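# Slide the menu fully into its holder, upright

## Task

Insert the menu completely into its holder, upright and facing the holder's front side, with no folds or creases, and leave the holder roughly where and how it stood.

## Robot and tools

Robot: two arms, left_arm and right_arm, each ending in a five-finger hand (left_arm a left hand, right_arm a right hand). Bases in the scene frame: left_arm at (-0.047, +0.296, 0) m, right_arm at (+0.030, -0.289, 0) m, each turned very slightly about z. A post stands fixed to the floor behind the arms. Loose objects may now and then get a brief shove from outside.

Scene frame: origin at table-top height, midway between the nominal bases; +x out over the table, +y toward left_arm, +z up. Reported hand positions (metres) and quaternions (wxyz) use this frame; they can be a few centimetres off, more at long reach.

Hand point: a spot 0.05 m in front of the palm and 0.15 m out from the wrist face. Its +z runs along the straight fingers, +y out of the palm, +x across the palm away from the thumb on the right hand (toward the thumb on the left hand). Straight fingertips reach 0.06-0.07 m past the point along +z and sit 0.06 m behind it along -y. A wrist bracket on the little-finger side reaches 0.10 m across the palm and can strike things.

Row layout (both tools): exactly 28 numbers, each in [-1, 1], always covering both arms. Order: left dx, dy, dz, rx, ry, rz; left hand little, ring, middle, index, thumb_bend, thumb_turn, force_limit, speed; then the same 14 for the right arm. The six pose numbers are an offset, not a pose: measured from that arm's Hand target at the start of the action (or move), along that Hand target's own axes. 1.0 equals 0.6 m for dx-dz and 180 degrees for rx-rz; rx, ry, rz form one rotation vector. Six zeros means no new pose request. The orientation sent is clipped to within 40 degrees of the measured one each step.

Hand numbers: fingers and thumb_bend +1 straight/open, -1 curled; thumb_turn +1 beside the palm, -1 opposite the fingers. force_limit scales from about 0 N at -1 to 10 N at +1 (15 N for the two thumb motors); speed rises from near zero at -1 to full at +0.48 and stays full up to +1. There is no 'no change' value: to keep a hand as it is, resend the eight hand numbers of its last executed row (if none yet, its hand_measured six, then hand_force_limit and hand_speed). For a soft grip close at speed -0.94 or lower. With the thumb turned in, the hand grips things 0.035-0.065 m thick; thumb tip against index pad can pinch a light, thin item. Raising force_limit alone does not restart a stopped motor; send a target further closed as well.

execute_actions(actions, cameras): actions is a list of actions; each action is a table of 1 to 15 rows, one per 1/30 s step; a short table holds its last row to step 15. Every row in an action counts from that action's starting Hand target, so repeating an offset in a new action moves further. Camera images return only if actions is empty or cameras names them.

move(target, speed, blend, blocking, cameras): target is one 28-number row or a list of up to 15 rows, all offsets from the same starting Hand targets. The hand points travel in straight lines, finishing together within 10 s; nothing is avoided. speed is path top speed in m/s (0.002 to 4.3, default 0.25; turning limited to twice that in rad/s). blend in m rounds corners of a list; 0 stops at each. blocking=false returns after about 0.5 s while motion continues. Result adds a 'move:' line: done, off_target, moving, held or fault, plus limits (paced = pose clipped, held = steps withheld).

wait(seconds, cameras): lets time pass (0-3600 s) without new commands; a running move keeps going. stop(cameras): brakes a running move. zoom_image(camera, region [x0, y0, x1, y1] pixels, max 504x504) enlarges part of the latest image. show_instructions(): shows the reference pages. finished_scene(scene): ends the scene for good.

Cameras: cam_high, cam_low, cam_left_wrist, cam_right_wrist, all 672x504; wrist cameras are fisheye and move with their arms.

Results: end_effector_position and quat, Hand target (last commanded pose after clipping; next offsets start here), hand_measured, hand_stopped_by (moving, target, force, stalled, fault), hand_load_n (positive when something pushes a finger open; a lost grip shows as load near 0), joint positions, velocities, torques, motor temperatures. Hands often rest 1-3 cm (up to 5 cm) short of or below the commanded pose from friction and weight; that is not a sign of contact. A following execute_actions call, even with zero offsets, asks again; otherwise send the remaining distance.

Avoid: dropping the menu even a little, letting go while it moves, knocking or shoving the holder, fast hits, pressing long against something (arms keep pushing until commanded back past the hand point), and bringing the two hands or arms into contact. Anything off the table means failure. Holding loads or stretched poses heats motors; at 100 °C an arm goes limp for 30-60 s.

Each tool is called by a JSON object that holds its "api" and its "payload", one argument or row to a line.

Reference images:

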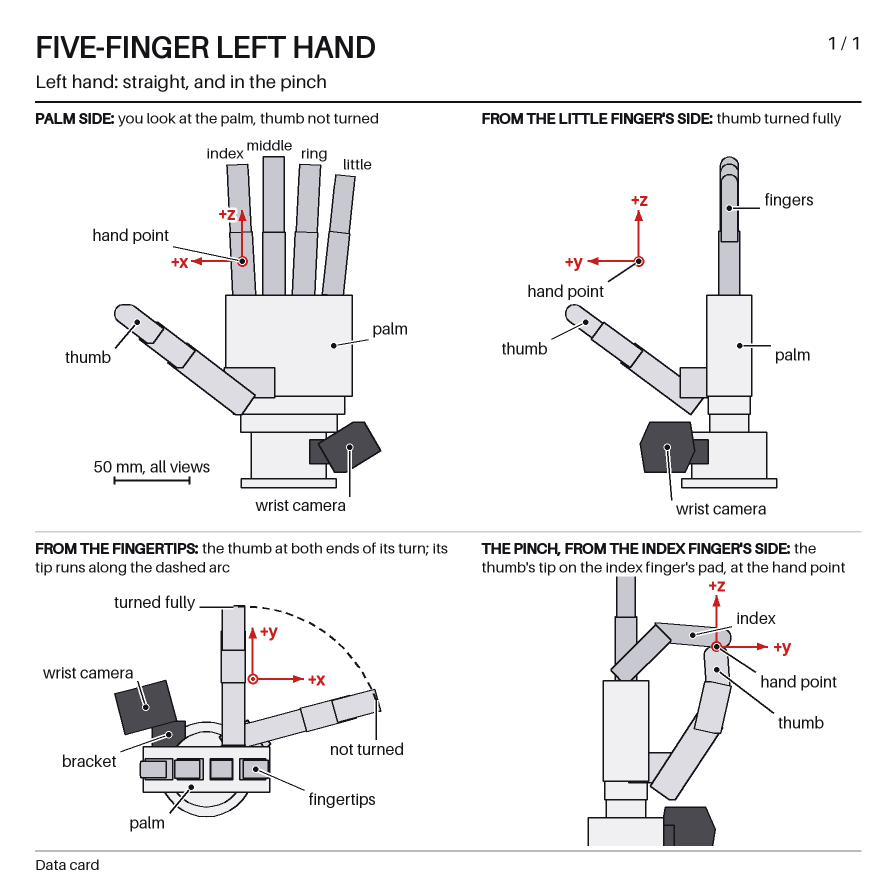

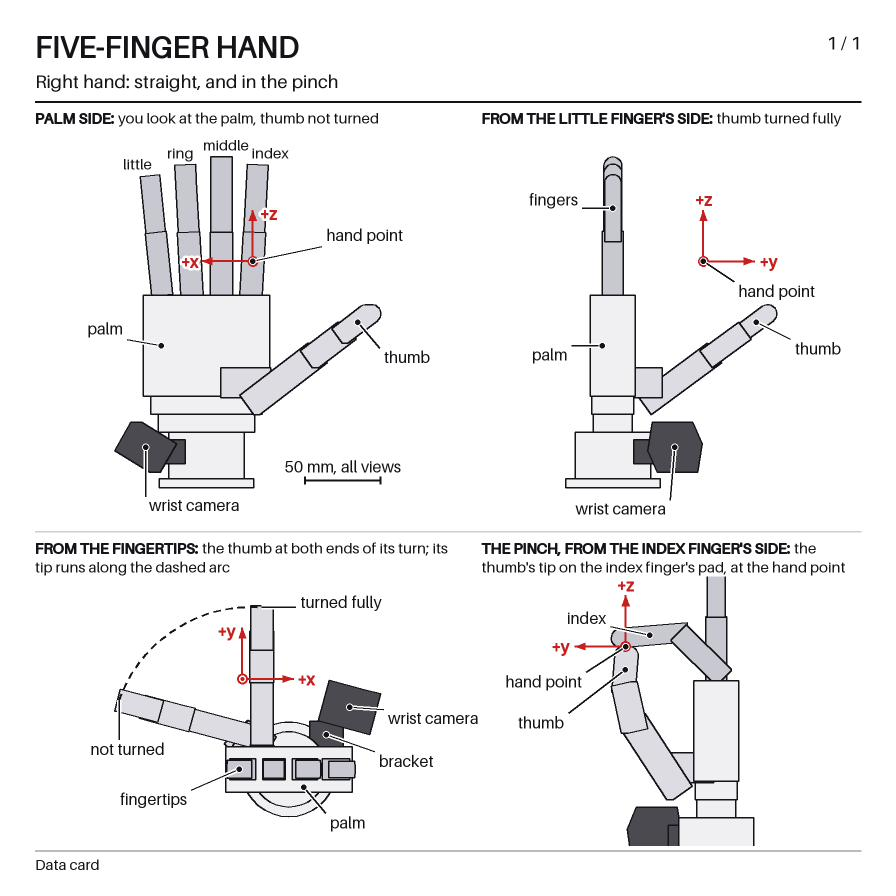

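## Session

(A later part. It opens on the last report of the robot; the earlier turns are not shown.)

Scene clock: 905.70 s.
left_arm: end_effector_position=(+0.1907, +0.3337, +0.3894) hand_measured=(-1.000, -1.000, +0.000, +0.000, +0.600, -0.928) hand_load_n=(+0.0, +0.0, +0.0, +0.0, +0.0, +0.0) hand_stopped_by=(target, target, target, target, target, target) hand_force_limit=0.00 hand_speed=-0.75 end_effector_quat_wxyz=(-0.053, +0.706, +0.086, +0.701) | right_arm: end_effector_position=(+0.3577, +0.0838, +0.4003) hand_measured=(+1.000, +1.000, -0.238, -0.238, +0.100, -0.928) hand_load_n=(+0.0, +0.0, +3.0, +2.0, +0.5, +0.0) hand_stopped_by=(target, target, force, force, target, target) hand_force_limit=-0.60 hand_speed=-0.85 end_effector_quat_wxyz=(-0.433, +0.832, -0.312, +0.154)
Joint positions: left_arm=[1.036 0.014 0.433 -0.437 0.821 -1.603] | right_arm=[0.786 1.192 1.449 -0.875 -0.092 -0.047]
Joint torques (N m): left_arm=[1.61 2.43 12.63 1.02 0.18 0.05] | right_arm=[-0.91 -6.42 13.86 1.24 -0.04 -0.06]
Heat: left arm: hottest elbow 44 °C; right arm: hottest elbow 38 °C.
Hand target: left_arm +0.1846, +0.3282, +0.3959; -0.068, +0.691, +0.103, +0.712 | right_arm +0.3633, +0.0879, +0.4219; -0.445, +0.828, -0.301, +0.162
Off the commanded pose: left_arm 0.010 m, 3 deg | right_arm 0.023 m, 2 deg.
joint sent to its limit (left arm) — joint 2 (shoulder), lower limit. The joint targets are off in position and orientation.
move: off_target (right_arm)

{"api": "move", "payload": {
  "target": [
    [0,0,0,0,0,0,-1,-1,0.0,0.0,0.6,-0.928,0,-0.75, 0,-0.015,-0.006,0,0,0,1,1,-0.3,-0.3,0.1,-0.928,-0.6,-0.85]
  ],
  "speed": 0.03,
  "cameras": []
}}

{"api": "wait", "payload": {
  "seconds": 1,
  "cameras": ["cam_right_wrist","cam_high","cam_low"]
}}

{"api": "zoom_image", "payload": {
  "camera": "cam_right_wrist",
  "region": [440, 160, 640, 360]
}}

{"api": "zoom_image", "payload": {
  "camera": "cam_high",
  "region": [290, 150, 360, 220]
}}

{"api": "zoom_image", "payload": {
  "camera": "cam_low",
  "region": [218, 190, 254, 220]
}}

Scene clock: 914.57 s.
left_arm: end_effector_position=(+0.1907, +0.3337, +0.3894) hand_measured=(-1.000, -1.000, +0.000, +0.000, +0.600, -0.928) hand_load_n=(+0.0, +0.0, +0.0, +0.0, +0.5, -0.5) hand_stopped_by=(target, target, target, target, target, target) hand_force_limit=0.00 hand_speed=-0.75 end_effector_quat_wxyz=(-0.053, +0.706, +0.086, +0.701) | right_arm: end_effector_position=(+0.3592, +0.0852, +0.4106) hand_measured=(+1.000, +1.000, -0.238, -0.238, +0.100, -0.928) hand_load_n=(+0.0, +0.0, +2.5, +2.0, +0.5, +0.0) hand_stopped_by=(target, target, force, force, target, target) hand_force_limit=-0.60 hand_speed=-0.85 end_effector_quat_wxyz=(-0.433, +0.831, -0.312, +0.154)
Joint positions: left_arm=[1.036 0.014 0.433 -0.437 0.821 -1.603] | right_arm=[0.786 1.204 1.486 -0.9 -0.092 -0.047]
Joint torques (N m): left_arm=[1.61 2.55 12.62 1.02 0.19 0.04] | right_arm=[-0.73 -6.12 13.74 1.17 -0.02 -0.06]
Heat: left arm: hottest elbow 44 °C; right arm: hottest elbow 39 °C.
Hand target: left_arm +0.1846, +0.3282, +0.3959; -0.068, +0.691, +0.103, +0.712 | right_arm +0.3646, +0.0894, +0.4314; -0.445, +0.828, -0.301, +0.162
Off the commanded pose: left_arm 0.010 m, 3 deg | right_arm 0.022 m, 2 deg.
joint sent to its limit (left arm) — joint 2 (shoulder), lower limit. The joint targets are off in position and orientation.
move: off_target (right_arm)

Scene clock: 915.57 s.
left_arm: end_effector_position=(+0.1907, +0.3337, +0.3894) hand_measured=(-1.000, -1.000, +0.000, +0.000, +0.600, -0.928) hand_load_n=(+0.0, +0.0, +0.0, +0.0, +0.0, +0.0) hand_stopped_by=(target, target, target, target, target, target) hand_force_limit=0.00 hand_speed=-0.75 end_effector_quat_wxyz=(-0.053, +0.706, +0.086, +0.701) | right_arm: end_effector_position=(+0.3592, +0.0852, +0.4106) hand_measured=(+1.000, +1.000, -0.238, -0.238, +0.100, -0.928) hand_load_n=(+0.0, +0.0, +2.5, +2.0, +0.5, +0.0) hand_stopped_by=(target, target, force, force, target, target) hand_force_limit=-0.60 hand_speed=-0.85 end_effector_quat_wxyz=(-0.433, +0.831, -0.312, +0.154)
Joint positions: left_arm=[1.036 0.014 0.433 -0.437 0.821 -1.603] | right_arm=[0.786 1.204 1.486 -0.9 -0.092 -0.047]
Joint torques (N m): left_arm=[1.67 2.49 12.62 1.02 0.19 0.04] | right_arm=[-0.79 -6.12 13.72 1.18 -0.04 -0.05]
Heat: left arm: hottest elbow 44 °C; right arm: hottest elbow 39 °C.
Hand target: left_arm +0.1846, +0.3282, +0.3959; -0.068, +0.691, +0.103, +0.712 | right_arm +0.3646, +0.0894, +0.4314; -0.445, +0.828, -0.301, +0.162
Off the commanded pose: left_arm 0.010 m, 3 deg | right_arm 0.022 m, 2 deg.
wait: 1.00 s; at rest by 0.17 s
cam_right_wrist: T_world_to_cam=[[-0.13428, -0.61703, -0.7754, 0.41456], [-0.98824, 0.14118, 0.05879, 0.32348], [0.0732, 0.77417, -0.62873, 0.2799]] pos_world=[0.35485, -0.00657, 0.47842]
Images, in order (width x height): cam_high 672x504, cam_low 672x504, cam_right_wrist 672x504.

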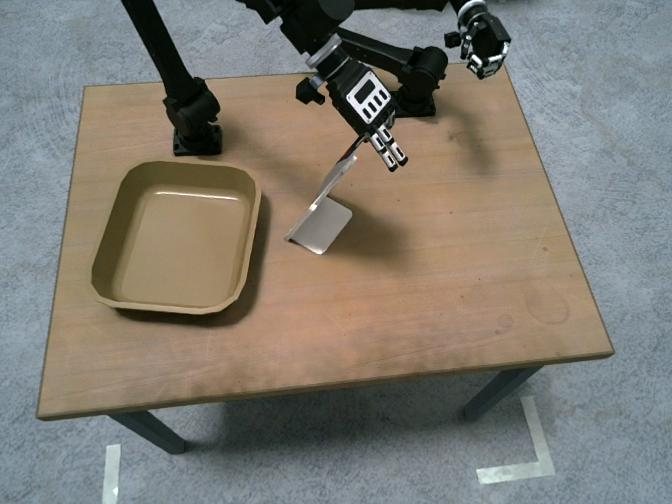

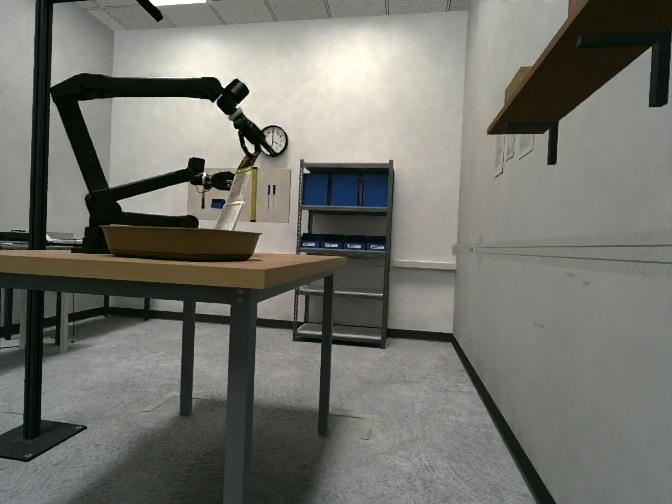

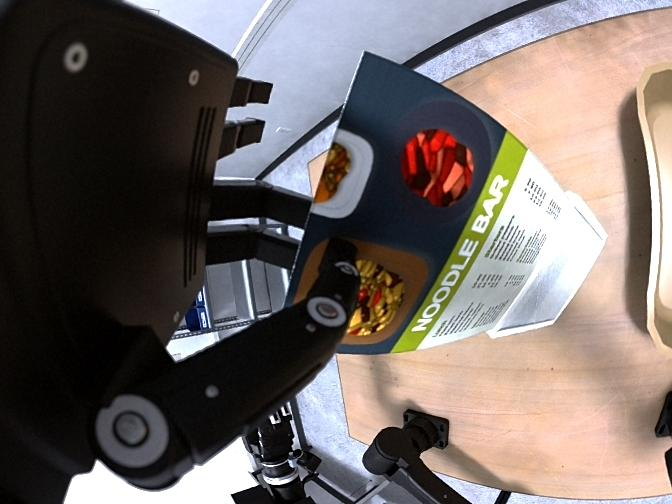

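Scaled by 2.520 from the camera's image (finer frame: 960x720).

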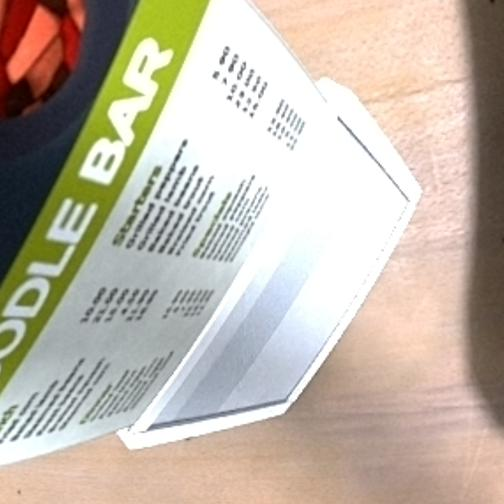

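Scaled by 7.200 from the camera's image (finer frame: 960x720).

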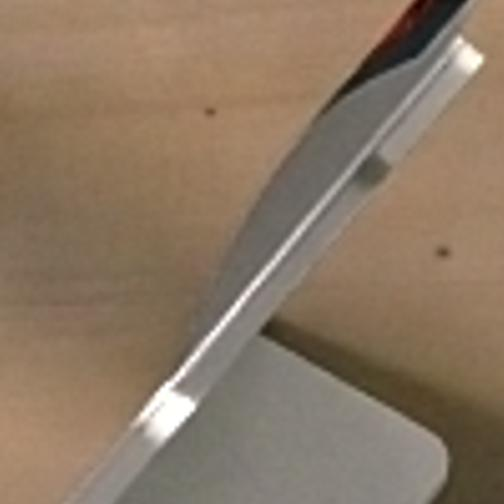

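Scaled by 14.000 from the camera's image (finer frame: 960x720).

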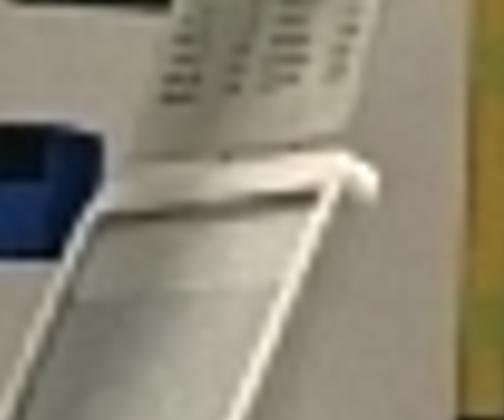

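{"api": "move", "payload": {
  "target": [0,0,0,0,0,0,-1,-1,0,0,0.6,-0.928,0,-0.75,0.0018,0.0262,0.0205,0,0,0,1,1,-0.3,-0.3,0.1,-0.928,-0.6,-0.85],
  "speed": 0.03
}}

{"api": "wait", "payload": {
  "seconds": 1,
  "cameras": ["cam_high","cam_low","cam_right_wrist"]
}}

Scene clock: 941.20 s.
left_arm: end_effector_position=(+0.1907, +0.3337, +0.3894) hand_measured=(-1.000, -1.000, +0.000, +0.000, +0.600, -0.928) hand_load_n=(+0.0, +0.0, +0.0, +0.5, +0.0, +0.0) hand_stopped_by=(target, target, target, target, target, target) hand_force_limit=0.00 hand_speed=-0.75 end_effector_quat_wxyz=(-0.053, +0.706, +0.086, +0.701) | right_arm: end_effector_position=(+0.3612, +0.0871, +0.4131) hand_measured=(+1.000, +1.000, -0.238, -0.238, +0.100, -0.928) hand_load_n=(+0.0, +0.0, +3.0, +2.0, +0.5, +0.0) hand_stopped_by=(target, target, force, force, target, target) hand_force_limit=-0.60 hand_speed=-0.85 end_effector_quat_wxyz=(-0.439, +0.829, -0.310, +0.156)
Joint positions: left_arm=[1.036 0.014 0.433 -0.437 0.821 -1.603] | right_arm=[0.786 1.204 1.486 -0.886 -0.092 -0.047]
Joint torques (N m): left_arm=[1.67 2.43 12.63 1.02 0.19 0.05] | right_arm=[-0.85 -7.06 8.79 2.51 -0.11 -0.07]
Heat: left arm: hottest elbow 45 °C; right arm: hottest elbow 40 °C.
Hand target: left_arm +0.1846, +0.3282, +0.3959; -0.068, +0.691, +0.103, +0.712 | right_arm +0.3665, +0.0900, +0.4115; -0.445, +0.828, -0.301, +0.162
Off the commanded pose: left_arm 0.010 m, 3 deg | right_arm 0.006 m, 1 deg.
joint sent to its limit (left arm) — joint 2 (shoulder), lower limit. The joint targets are off in position and orientation.
move: done

Scene clock: 942.20 s.
left_arm: end_effector_position=(+0.1907, +0.3337, +0.3894) hand_measured=(-1.000, -1.000, +0.000, +0.000, +0.600, -0.928) hand_load_n=(+0.0, +0.0, +0.0, +0.0, +0.0, -0.5) hand_stopped_by=(target, target, target, target, target, target) hand_force_limit=0.00 hand_speed=-0.75 end_effector_quat_wxyz=(-0.053, +0.706, +0.086, +0.701) | right_arm: end_effector_position=(+0.3612, +0.0871, +0.4131) hand_measured=(+1.000, +1.000, -0.238, -0.238, +0.100, -0.928) hand_load_n=(+0.0, +0.0, +2.5, +2.0, +0.5, +0.0) hand_stopped_by=(target, target, force, force, target, target) hand_force_limit=-0.60 hand_speed=-0.85 end_effector_quat_wxyz=(-0.439, +0.829, -0.310, +0.156)
Joint positions: left_arm=[1.036 0.014 0.433 -0.437 0.821 -1.603] | right_arm=[0.786 1.204 1.486 -0.886 -0.092 -0.047]
Joint torques (N m): left_arm=[1.67 2.49 12.63 1.02 0.18 0.05] | right_arm=[-0.97 -7.06 8.81 2.51 -0.11 -0.08]
Heat: left arm: hottest elbow 45 °C; right arm: hottest elbow 40 °C.
Hand target: left_arm +0.1846, +0.3282, +0.3959; -0.068, +0.691, +0.103, +0.712 | right_arm +0.3665, +0.0900, +0.4115; -0.445, +0.828, -0.301, +0.162
Off the commanded pose: left_arm 0.010 m, 3 deg | right_arm 0.006 m, 1 deg.
wait: 1.00 s; at rest by 0.17 s
cam_right_wrist: T_world_to_cam=[[-0.12643, -0.60967, -0.7825, 0.41745], [-0.98879, 0.14062, 0.0502, 0.32881], [0.07943, 0.78008, -0.62062, 0.27372]] pos_world=[0.35616, -0.00525, 0.48002]

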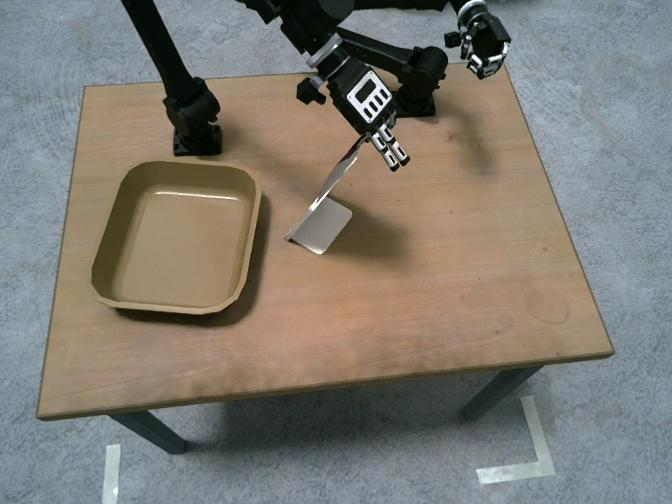

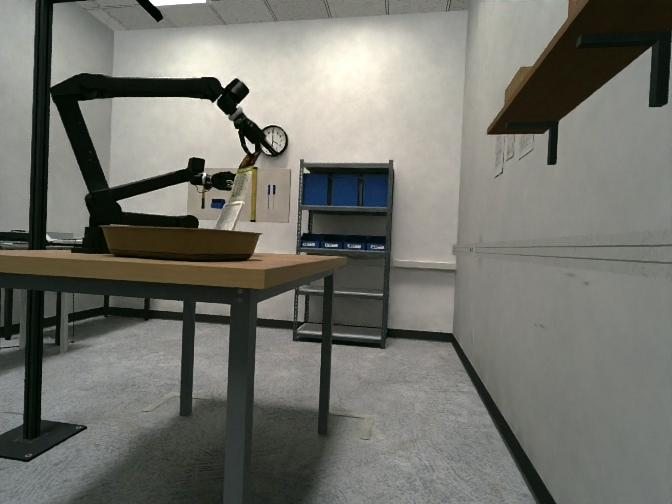

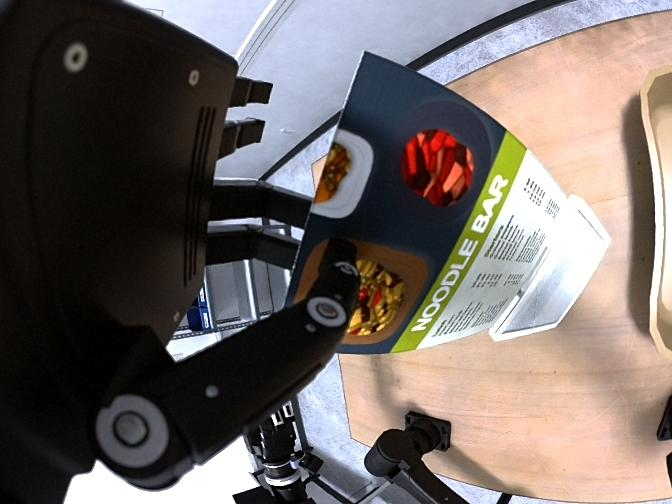

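{"api": "zoom_image", "payload": {
  "camera": "cam_high",
  "region": [290, 150, 360, 220]
}}

{"api": "zoom_image", "payload": {
  "camera": "cam_low",
  "region": [218, 190, 254, 220]
}}

{"api": "zoom_image", "payload": {
  "camera": "cam_right_wrist",
  "region": [440, 160, 640, 360]
}}

Scaled by 7.200 from the camera's image (finer frame: 960x720).

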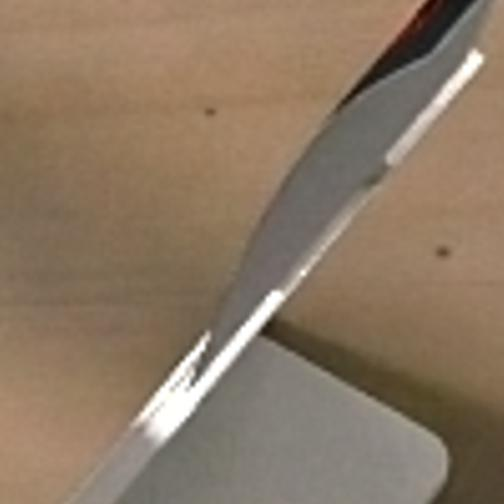

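Scaled by 14.000 from the camera's image (finer frame: 960x720).

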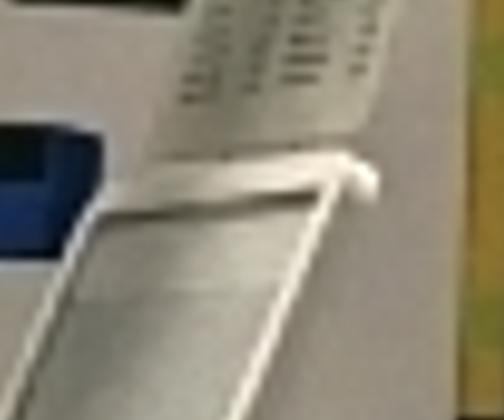

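Scaled by 2.520 from the camera's image (finer frame: 960x720).

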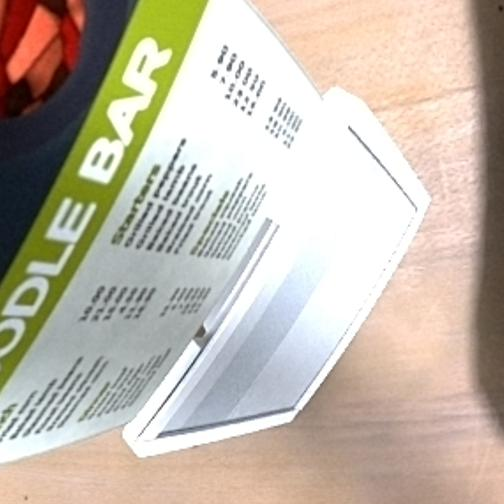

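{"api": "move", "payload": {
  "target": [0,0,0,0,0,0,-1,-1,0,0,0.6,-0.928,0,-0.75,0,0.0077,0.0037,0,0,0,1,1,-0.3,-0.3,0.1,-0.928,-0.6,-0.85],
  "speed": 0.02
}}

{"api": "wait", "payload": {
  "seconds": 1,
  "cameras": ["cam_high","cam_low","cam_right_wrist"]
}}

{"api": "zoom_image", "payload": {
  "camera": "cam_high",
  "region": [300, 160, 350, 210]
}}

{"api": "zoom_image", "payload": {
  "camera": "cam_low",
  "region": [218, 190, 254, 220]
}}

{"api": "zoom_image", "payload": {
  "camera": "cam_right_wrist",
  "region": [440, 160, 640, 360]
}}

Scene clock: 960.97 s.
left_arm: end_effector_position=(+0.1907, +0.3337, +0.3894) hand_measured=(-1.000, -1.000, +0.000, +0.000, +0.600, -0.928) hand_load_n=(+0.0, +0.0, +0.0, +0.0, +0.0, -0.5) hand_stopped_by=(target, target, target, target, target, target) hand_force_limit=0.00 hand_speed=-0.75 end_effector_quat_wxyz=(-0.053, +0.706, +0.086, +0.701) | right_arm: end_effector_position=(+0.3617, +0.0876, +0.4069) hand_measured=(+1.000, +1.000, -0.238, -0.238, +0.100, -0.928) hand_load_n=(+0.0, +0.0, +3.0, +2.0, +0.5, +0.0) hand_stopped_by=(target, target, force, force, target, target) hand_force_limit=-0.60 hand_speed=-0.85 end_effector_quat_wxyz=(-0.437, +0.829, -0.311, +0.156)
Joint positions: left_arm=[1.036 0.014 0.433 -0.437 0.821 -1.603] | right_arm=[0.786 1.204 1.471 -0.875 -0.092 -0.047]
Joint torques (N m): left_arm=[1.61 2.55 12.64 1.02 0.18 0.04] | right_arm=[-0.91 -7.47 8.64 2.59 -0.09 -0.06]
Heat: left arm: hottest elbow 45 °C; right arm: hottest elbow 38 °C.
Hand target: left_arm +0.1846, +0.3282, +0.3959; -0.068, +0.691, +0.103, +0.712 | right_arm +0.3660, +0.0894, +0.4063; -0.445, +0.828, -0.301, +0.162
Off the commanded pose: left_arm 0.010 m, 3 deg | right_arm 0.005 m, 2 deg.
joint sent to its limit (left arm) — joint 2 (shoulder), lower limit. The joint targets are off in position and orientation.
move: done

Scene clock: 961.97 s.
left_arm: end_effector_position=(+0.1907, +0.3337, +0.3894) hand_measured=(-1.000, -1.000, +0.000, +0.000, +0.600, -0.928) hand_load_n=(+0.0, +0.0, +0.0, +0.0, +0.0, -0.5) hand_stopped_by=(target, target, target, target, target, target) hand_force_limit=0.00 hand_speed=-0.75 end_effector_quat_wxyz=(-0.053, +0.706, +0.086, +0.701) | right_arm: end_effector_position=(+0.3617, +0.0876, +0.4069) hand_measured=(+1.000, +1.000, -0.238, -0.238, +0.100, -0.928) hand_load_n=(+0.0, +0.0, +3.0, +2.0, +0.5, +0.0) hand_stopped_by=(target, target, force, force, target, target) hand_force_limit=-0.60 hand_speed=-0.85 end_effector_quat_wxyz=(-0.437, +0.829, -0.311, +0.156)
Joint positions: left_arm=[1.036 0.014 0.433 -0.437 0.821 -1.603] | right_arm=[0.786 1.204 1.471 -0.875 -0.092 -0.047]
Joint torques (N m): left_arm=[1.67 2.49 12.63 1.02 0.18 0.04] | right_arm=[-0.97 -7.71 8.61 2.58 -0.11 -0.09]
Heat: left arm: hottest elbow 45 °C; right arm: hottest elbow 38 °C.
Hand target: left_arm +0.1846, +0.3282, +0.3959; -0.068, +0.691, +0.103, +0.712 | right_arm +0.3660, +0.0894, +0.4063; -0.445, +0.828, -0.301, +0.162
Off the commanded pose: left_arm 0.010 m, 3 deg | right_arm 0.005 m, 2 deg.
wait: 1.00 s; at rest by 0.17 s
cam_right_wrist: T_world_to_cam=[[-0.12883, -0.61189, -0.78038, 0.41304], [-0.98863, 0.14076, 0.05284, 0.32841], [0.07751, 0.77831, -0.62307, 0.27131]] pos_world=[0.35686, -0.00466, 0.47402]

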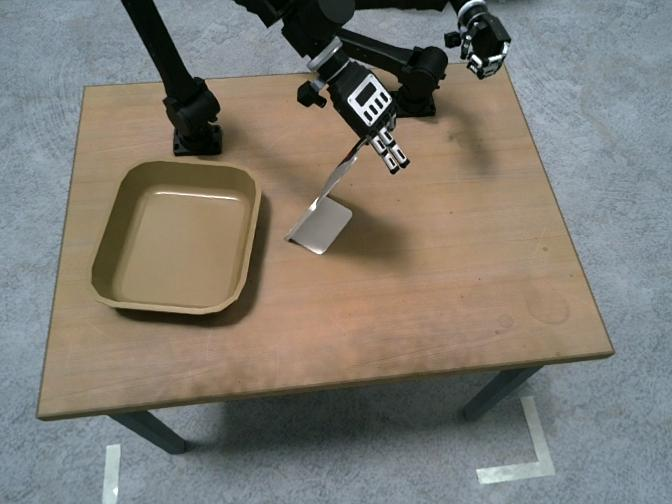

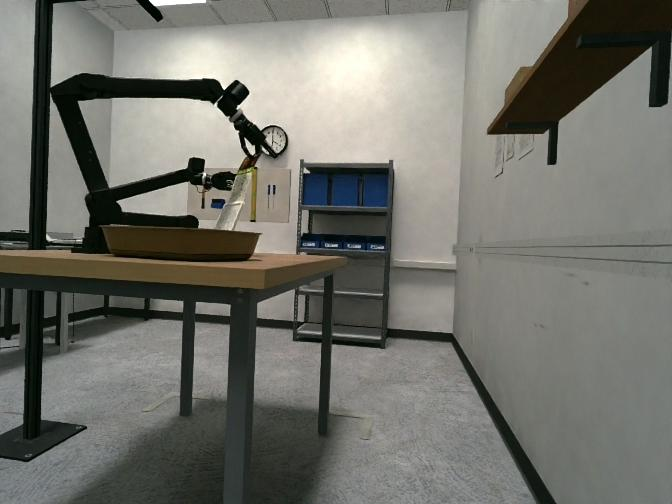

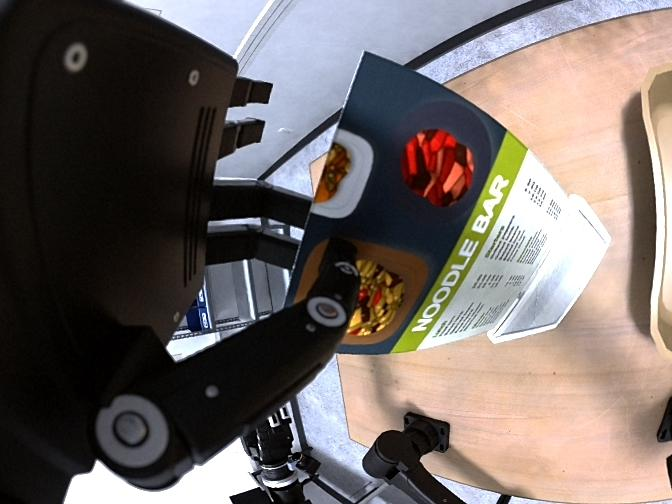

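Scaled by 10.080 from the camera's image (finer frame: 960x720).

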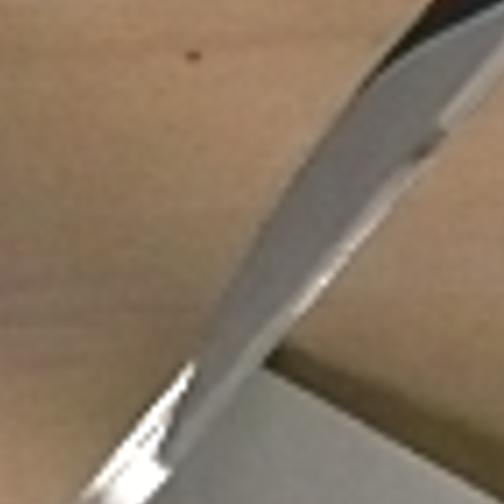

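Scaled by 14.000 from the camera's image (finer frame: 960x720).

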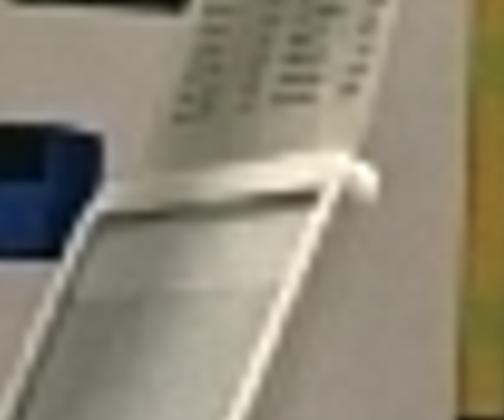

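Scaled by 2.520 from the camera's image (finer frame: 960x720).

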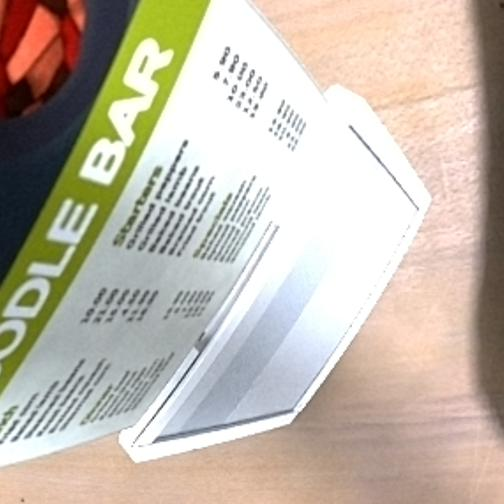

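{"api": "move", "payload": {
  "target": [0,0,0,0,0,0,-1,-1,0,0,0.6,-0.928,0,-0.75,0,0.0057,0.003,0,0,0,1,1,-0.3,-0.3,0.1,-0.928,-0.6,-0.85],
  "speed": 0.02
}}

{"api": "wait", "payload": {
  "seconds": 1,
  "cameras": ["cam_high","cam_low","cam_right_wrist"]
}}

{"api": "zoom_image", "payload": {
  "camera": "cam_high",
  "region": [300, 160, 350, 210]
}}

{"api": "zoom_image", "payload": {
  "camera": "cam_low",
  "region": [218, 190, 254, 220]
}}

{"api": "zoom_image", "payload": {
  "camera": "cam_right_wrist",
  "region": [440, 160, 640, 360]
}}

Scene clock: 974.67 s.
left_arm: end_effector_position=(+0.1907, +0.3337, +0.3894) hand_measured=(-1.000, -1.000, +0.000, +0.000, +0.600, -0.928) hand_load_n=(+0.0, +0.0, +0.0, +0.0, +0.0, -0.5) hand_stopped_by=(target, target, target, target, target, target) hand_force_limit=0.00 hand_speed=-0.75 end_effector_quat_wxyz=(-0.053, +0.706, +0.086, +0.701) | right_arm: end_effector_position=(+0.3624, +0.0882, +0.4021) hand_measured=(+1.000, +1.000, -0.238, -0.238, +0.100, -0.928) hand_load_n=(+0.0, +0.0, +3.0, +2.5, +0.5, +0.0) hand_stopped_by=(target, target, force, force, target, target) hand_force_limit=-0.60 hand_speed=-0.85 end_effector_quat_wxyz=(-0.437, +0.830, -0.311, +0.155)
Joint positions: left_arm=[1.036 0.014 0.433 -0.437 0.821 -1.603] | right_arm=[0.786 1.204 1.459 -0.864 -0.092 -0.047]
Joint torques (N m): left_arm=[1.61 2.49 12.62 1.02 0.18 0.05] | right_arm=[-0.85 -7.88 8.53 2.55 -0.11 -0.09]
Heat: left arm: hottest elbow 45 °C; right arm: hottest elbow 38 °C.
Hand target: left_arm +0.1846, +0.3282, +0.3959; -0.068, +0.691, +0.103, +0.712 | right_arm +0.3658, +0.0891, +0.4025; -0.445, +0.828, -0.301, +0.162
Off the commanded pose: left_arm 0.010 m, 3 deg | right_arm 0.004 m, 2 deg.
joint sent to its limit (left arm) — joint 2 (shoulder), lower limit. The joint targets are off in position and orientation.
move: done

Scene clock: 975.67 s.
left_arm: end_effector_position=(+0.1907, +0.3337, +0.3894) hand_measured=(-1.000, -1.000, +0.000, +0.000, +0.600, -0.928) hand_load_n=(+0.0, +0.0, +0.0, +0.0, +0.0, -0.5) hand_stopped_by=(target, target, target, target, target, target) hand_force_limit=0.00 hand_speed=-0.75 end_effector_quat_wxyz=(-0.053, +0.706, +0.086, +0.701) | right_arm: end_effector_position=(+0.3624, +0.0882, +0.4021) hand_measured=(+1.000, +1.000, -0.238, -0.238, +0.100, -0.928) hand_load_n=(+0.0, +0.0, +3.0, +2.0, +0.5, +0.0) hand_stopped_by=(target, target, force, force, target, target) hand_force_limit=-0.60 hand_speed=-0.85 end_effector_quat_wxyz=(-0.437, +0.830, -0.311, +0.155)
Joint positions: left_arm=[1.036 0.014 0.433 -0.437 0.821 -1.603] | right_arm=[0.786 1.204 1.459 -0.864 -0.092 -0.047]
Joint torques (N m): left_arm=[1.61 2.55 12.64 1.02 0.18 0.05] | right_arm=[-1.14 -7.94 8.46 2.51 -0.11 -0.09]
Heat: left arm: hottest elbow 45 °C; right arm: hottest elbow 38 °C.
Hand target: left_arm +0.1846, +0.3282, +0.3959; -0.068, +0.691, +0.103, +0.712 | right_arm +0.3658, +0.0891, +0.4025; -0.445, +0.828, -0.301, +0.162
Off the commanded pose: left_arm 0.010 m, 3 deg | right_arm 0.004 m, 2 deg.
wait: 1.00 s; at rest by 0.17 s
cam_right_wrist: T_world_to_cam=[[-0.12966, -0.61262, -0.77967, 0.40994], [-0.98857, 0.14086, 0.05373, 0.32891], [0.07691, 0.77772, -0.62388, 0.26843]] pos_world=[0.35766, -0.00396, 0.46942]

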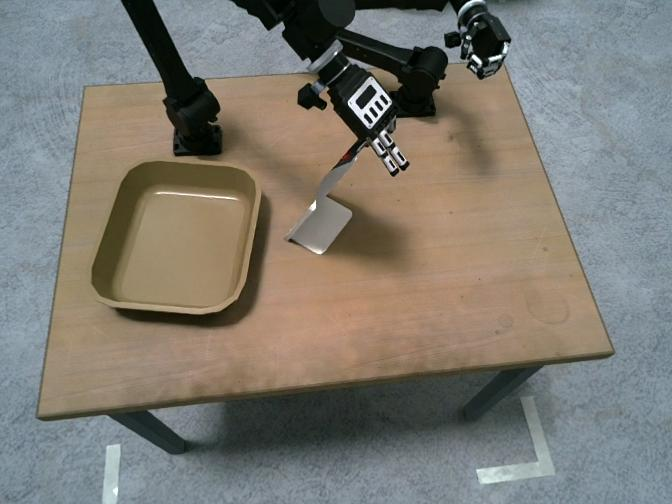

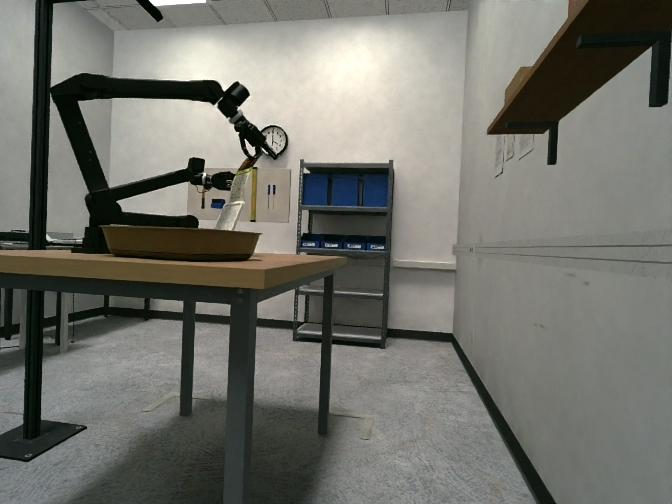

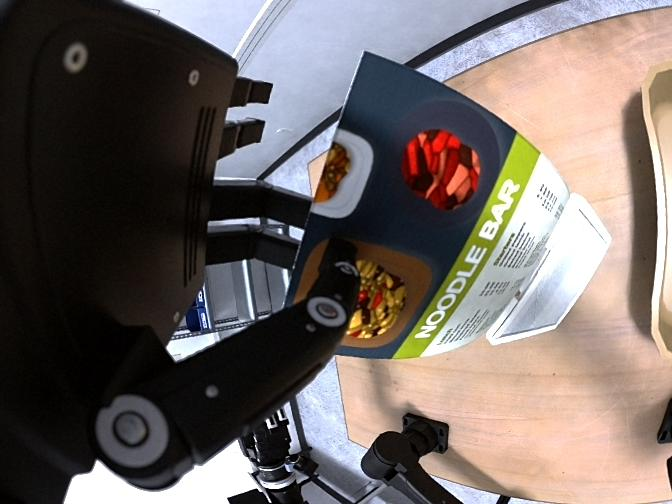

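Scaled by 10.080 from the camera's image (finer frame: 960x720).

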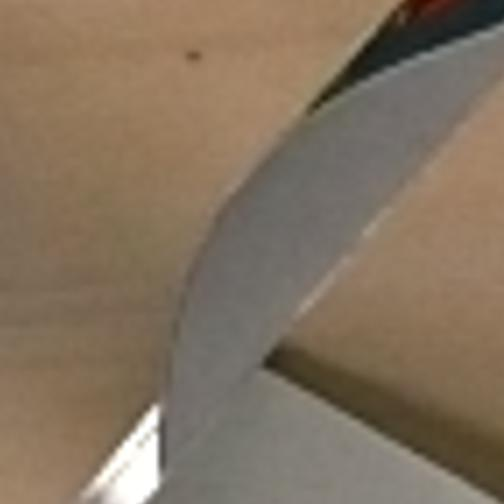

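Scaled by 14.000 from the camera's image (finer frame: 960x720).

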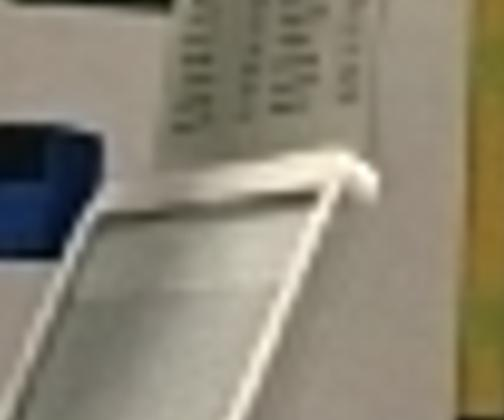

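Scaled by 2.520 from the camera's image (finer frame: 960x720).

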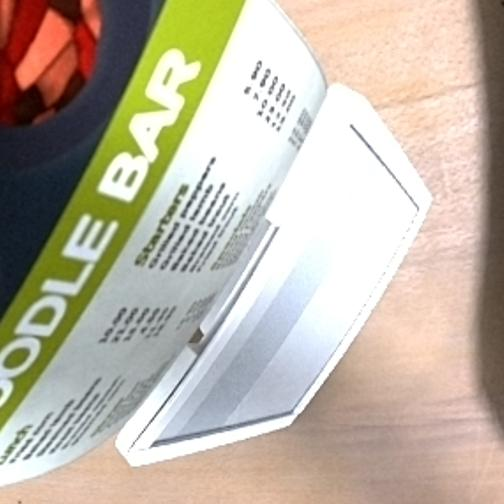

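{"api": "zoom_image", "payload": {
  "camera": "cam_right_wrist",
  "region": [480, 230, 560, 350]
}}

{"api": "zoom_image", "payload": {
  "camera": "cam_right_wrist",
  "region": [530, 180, 620, 270]
}}

Scaled by 4.200 from the camera's image (finer frame: 960x720).

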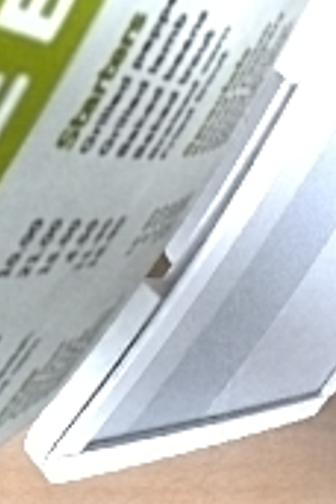

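Scaled by 5.600 from the camera's image (finer frame: 960x720).

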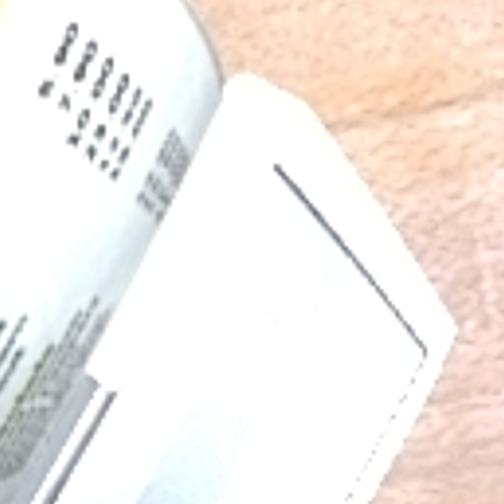

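{"api": "zoom_image", "payload": {
  "camera": "cam_high",
  "region": [300, 190, 330, 220]
}}

{"api": "zoom_image", "payload": {
  "camera": "cam_high",
  "region": [335, 140, 365, 170]
}}

Scaled by 16.800 from the camera's image (finer frame: 960x720).

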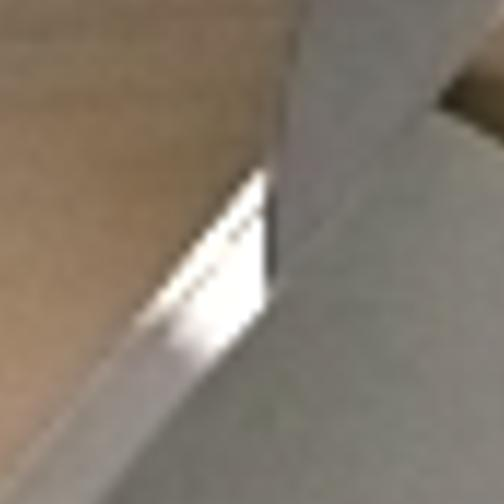

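Scaled by 16.800 from the camera's image (finer frame: 960x720).

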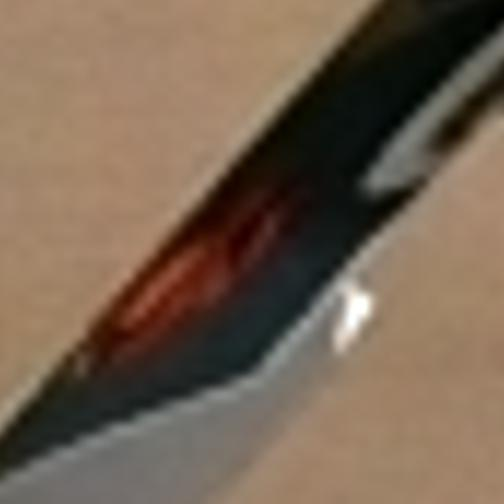

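{"api": "move", "payload": {
  "target": [0,0,0,0,0,0,-1,-1,0,0,0.6,-0.928,0,-0.75,0,0.0020,-0.0081,0,0,0,1,1,-0.3,-0.3,0.1,-0.928,-0.6,-0.85],
  "speed": 0.02
}}

{"api": "wait", "payload": {
  "seconds": 1,
  "cameras": ["cam_high","cam_low","cam_right_wrist"]
}}

{"api": "zoom_image", "payload": {
  "camera": "cam_high",
  "region": [300, 190, 330, 220]
}}

{"api": "zoom_image", "payload": {
  "camera": "cam_right_wrist",
  "region": [470, 200, 590, 350]
}}

Scene clock: 1075.30 s.
left_arm: end_effector_position=(+0.1907, +0.3337, +0.3894) hand_measured=(-1.000, -1.000, +0.000, +0.000, +0.600, -0.928) hand_load_n=(+0.0, +0.0, +0.0, +0.0, +0.0, +0.0) hand_stopped_by=(target, target, target, target, target, target) hand_force_limit=0.00 hand_speed=-0.75 end_effector_quat_wxyz=(-0.053, +0.706, +0.086, +0.701) | right_arm: end_effector_position=(+0.3605, +0.0864, +0.4067) hand_measured=(+1.000, +1.000, -0.238, -0.238, +0.100, -0.928) hand_load_n=(+0.0, +0.0, +3.0, +2.0, +0.5, +0.0) hand_stopped_by=(target, target, force, force, target, target) hand_force_limit=-0.60 hand_speed=-0.85 end_effector_quat_wxyz=(-0.441, +0.828, -0.310, +0.157)
Joint positions: left_arm=[1.036 0.014 0.433 -0.437 0.821 -1.603] | right_arm=[0.786 1.195 1.459 -0.864 -0.092 -0.047]
Joint torques (N m): left_arm=[1.61 2.49 12.64 1.03 0.19 0.05] | right_arm=[-1.03 -7.82 8.18 2.28 -0.14 -0.08]
Heat: left arm: hottest elbow 45 °C; right arm: hottest elbow 35 °C.
Hand target: left_arm +0.1846, +0.3282, +0.3959; -0.068, +0.691, +0.103, +0.712 | right_arm +0.3627, +0.0855, +0.4043; -0.445, +0.828, -0.301, +0.162
Off the commanded pose: left_arm 0.010 m, 3 deg | right_arm 0.003 m, 1 deg.
joint sent to its limit (left arm) — joint 2 (shoulder), lower limit. The joint targets are off in position and orientation.
move: done

Scene clock: 1076.30 s.
left_arm: end_effector_position=(+0.1907, +0.3337, +0.3894) hand_measured=(-1.000, -1.000, +0.000, +0.000, +0.600, -0.928) hand_load_n=(+0.0, +0.0, +0.0, +0.0, +0.0, +0.0) hand_stopped_by=(target, target, target, target, target, target) hand_force_limit=0.00 hand_speed=-0.75 end_effector_quat_wxyz=(-0.053, +0.706, +0.086, +0.701) | right_arm: end_effector_position=(+0.3605, +0.0864, +0.4067) hand_measured=(+1.000, +1.000, -0.238, -0.238, +0.100, -0.928) hand_load_n=(+0.5, +0.0, +3.0, +2.0, +1.0, +0.0) hand_stopped_by=(target, target, force, force, target, target) hand_force_limit=-0.60 hand_speed=-0.85 end_effector_quat_wxyz=(-0.441, +0.828, -0.310, +0.157)
Joint positions: left_arm=[1.036 0.014 0.433 -0.437 0.821 -1.603] | right_arm=[0.786 1.195 1.459 -0.864 -0.092 -0.047]
Joint torques (N m): left_arm=[1.61 2.43 12.64 1.02 0.19 0.04] | right_arm=[-1.32 -7.94 8.16 2.28 -0.16 -0.09]
Heat: left arm: hottest elbow 45 °C; right arm: hottest elbow 35 °C.
Hand target: left_arm +0.1846, +0.3282, +0.3959; -0.068, +0.691, +0.103, +0.712 | right_arm +0.3627, +0.0855, +0.4043; -0.445, +0.828, -0.301, +0.162
Off the commanded pose: left_arm 0.010 m, 3 deg | right_arm 0.003 m, 1 deg.
wait: 1.00 s; at rest by 0.17 s
cam_right_wrist: T_world_to_cam=[[-0.12425, -0.60757, -0.78449, 0.41172], [-0.98893, 0.14047, 0.04784, 0.32956], [0.08113, 0.78175, -0.61829, 0.26864]] pos_world=[0.35527, -0.00615, 0.47332]

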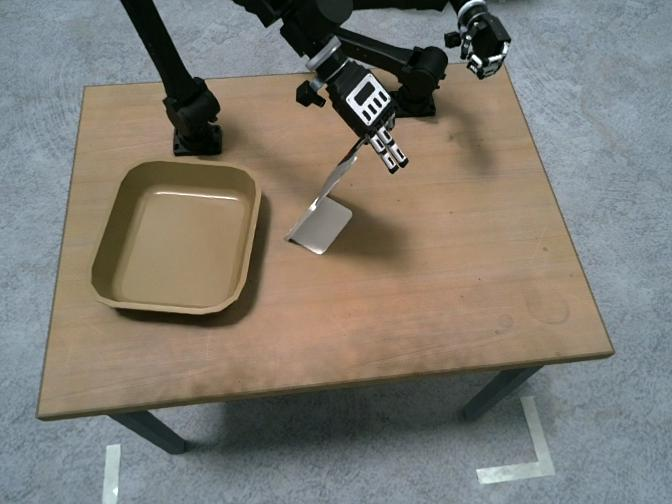

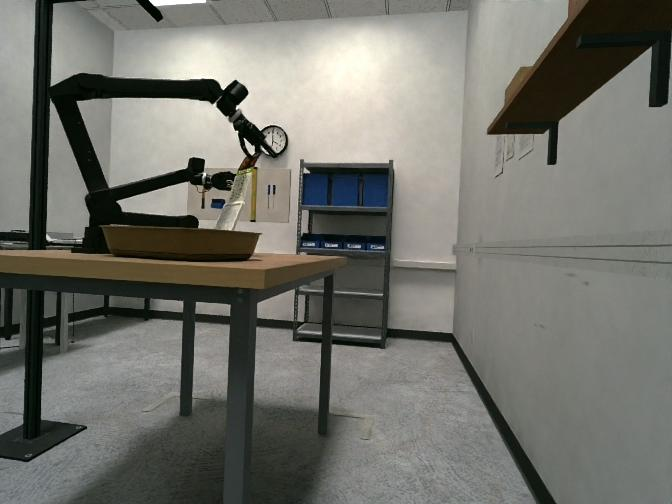

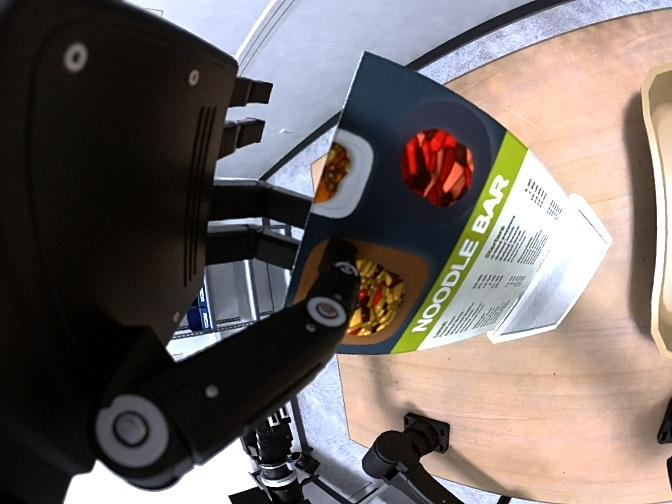

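Scaled by 16.800 from the camera's image (finer frame: 960x720).

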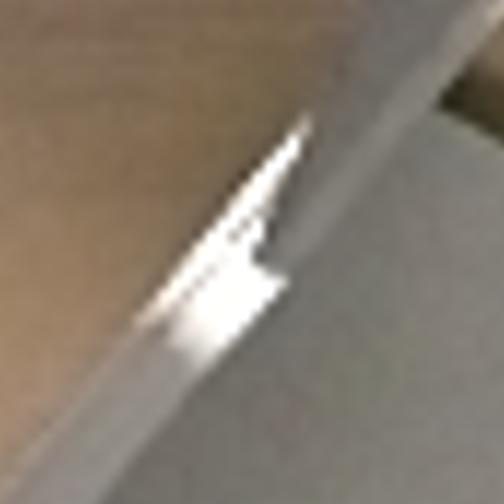

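Scaled by 3.360 from the camera's image (finer frame: 960x720).

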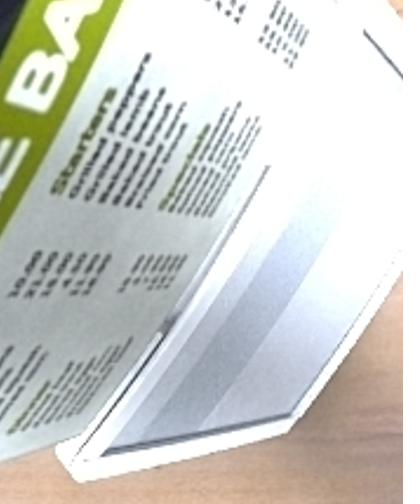

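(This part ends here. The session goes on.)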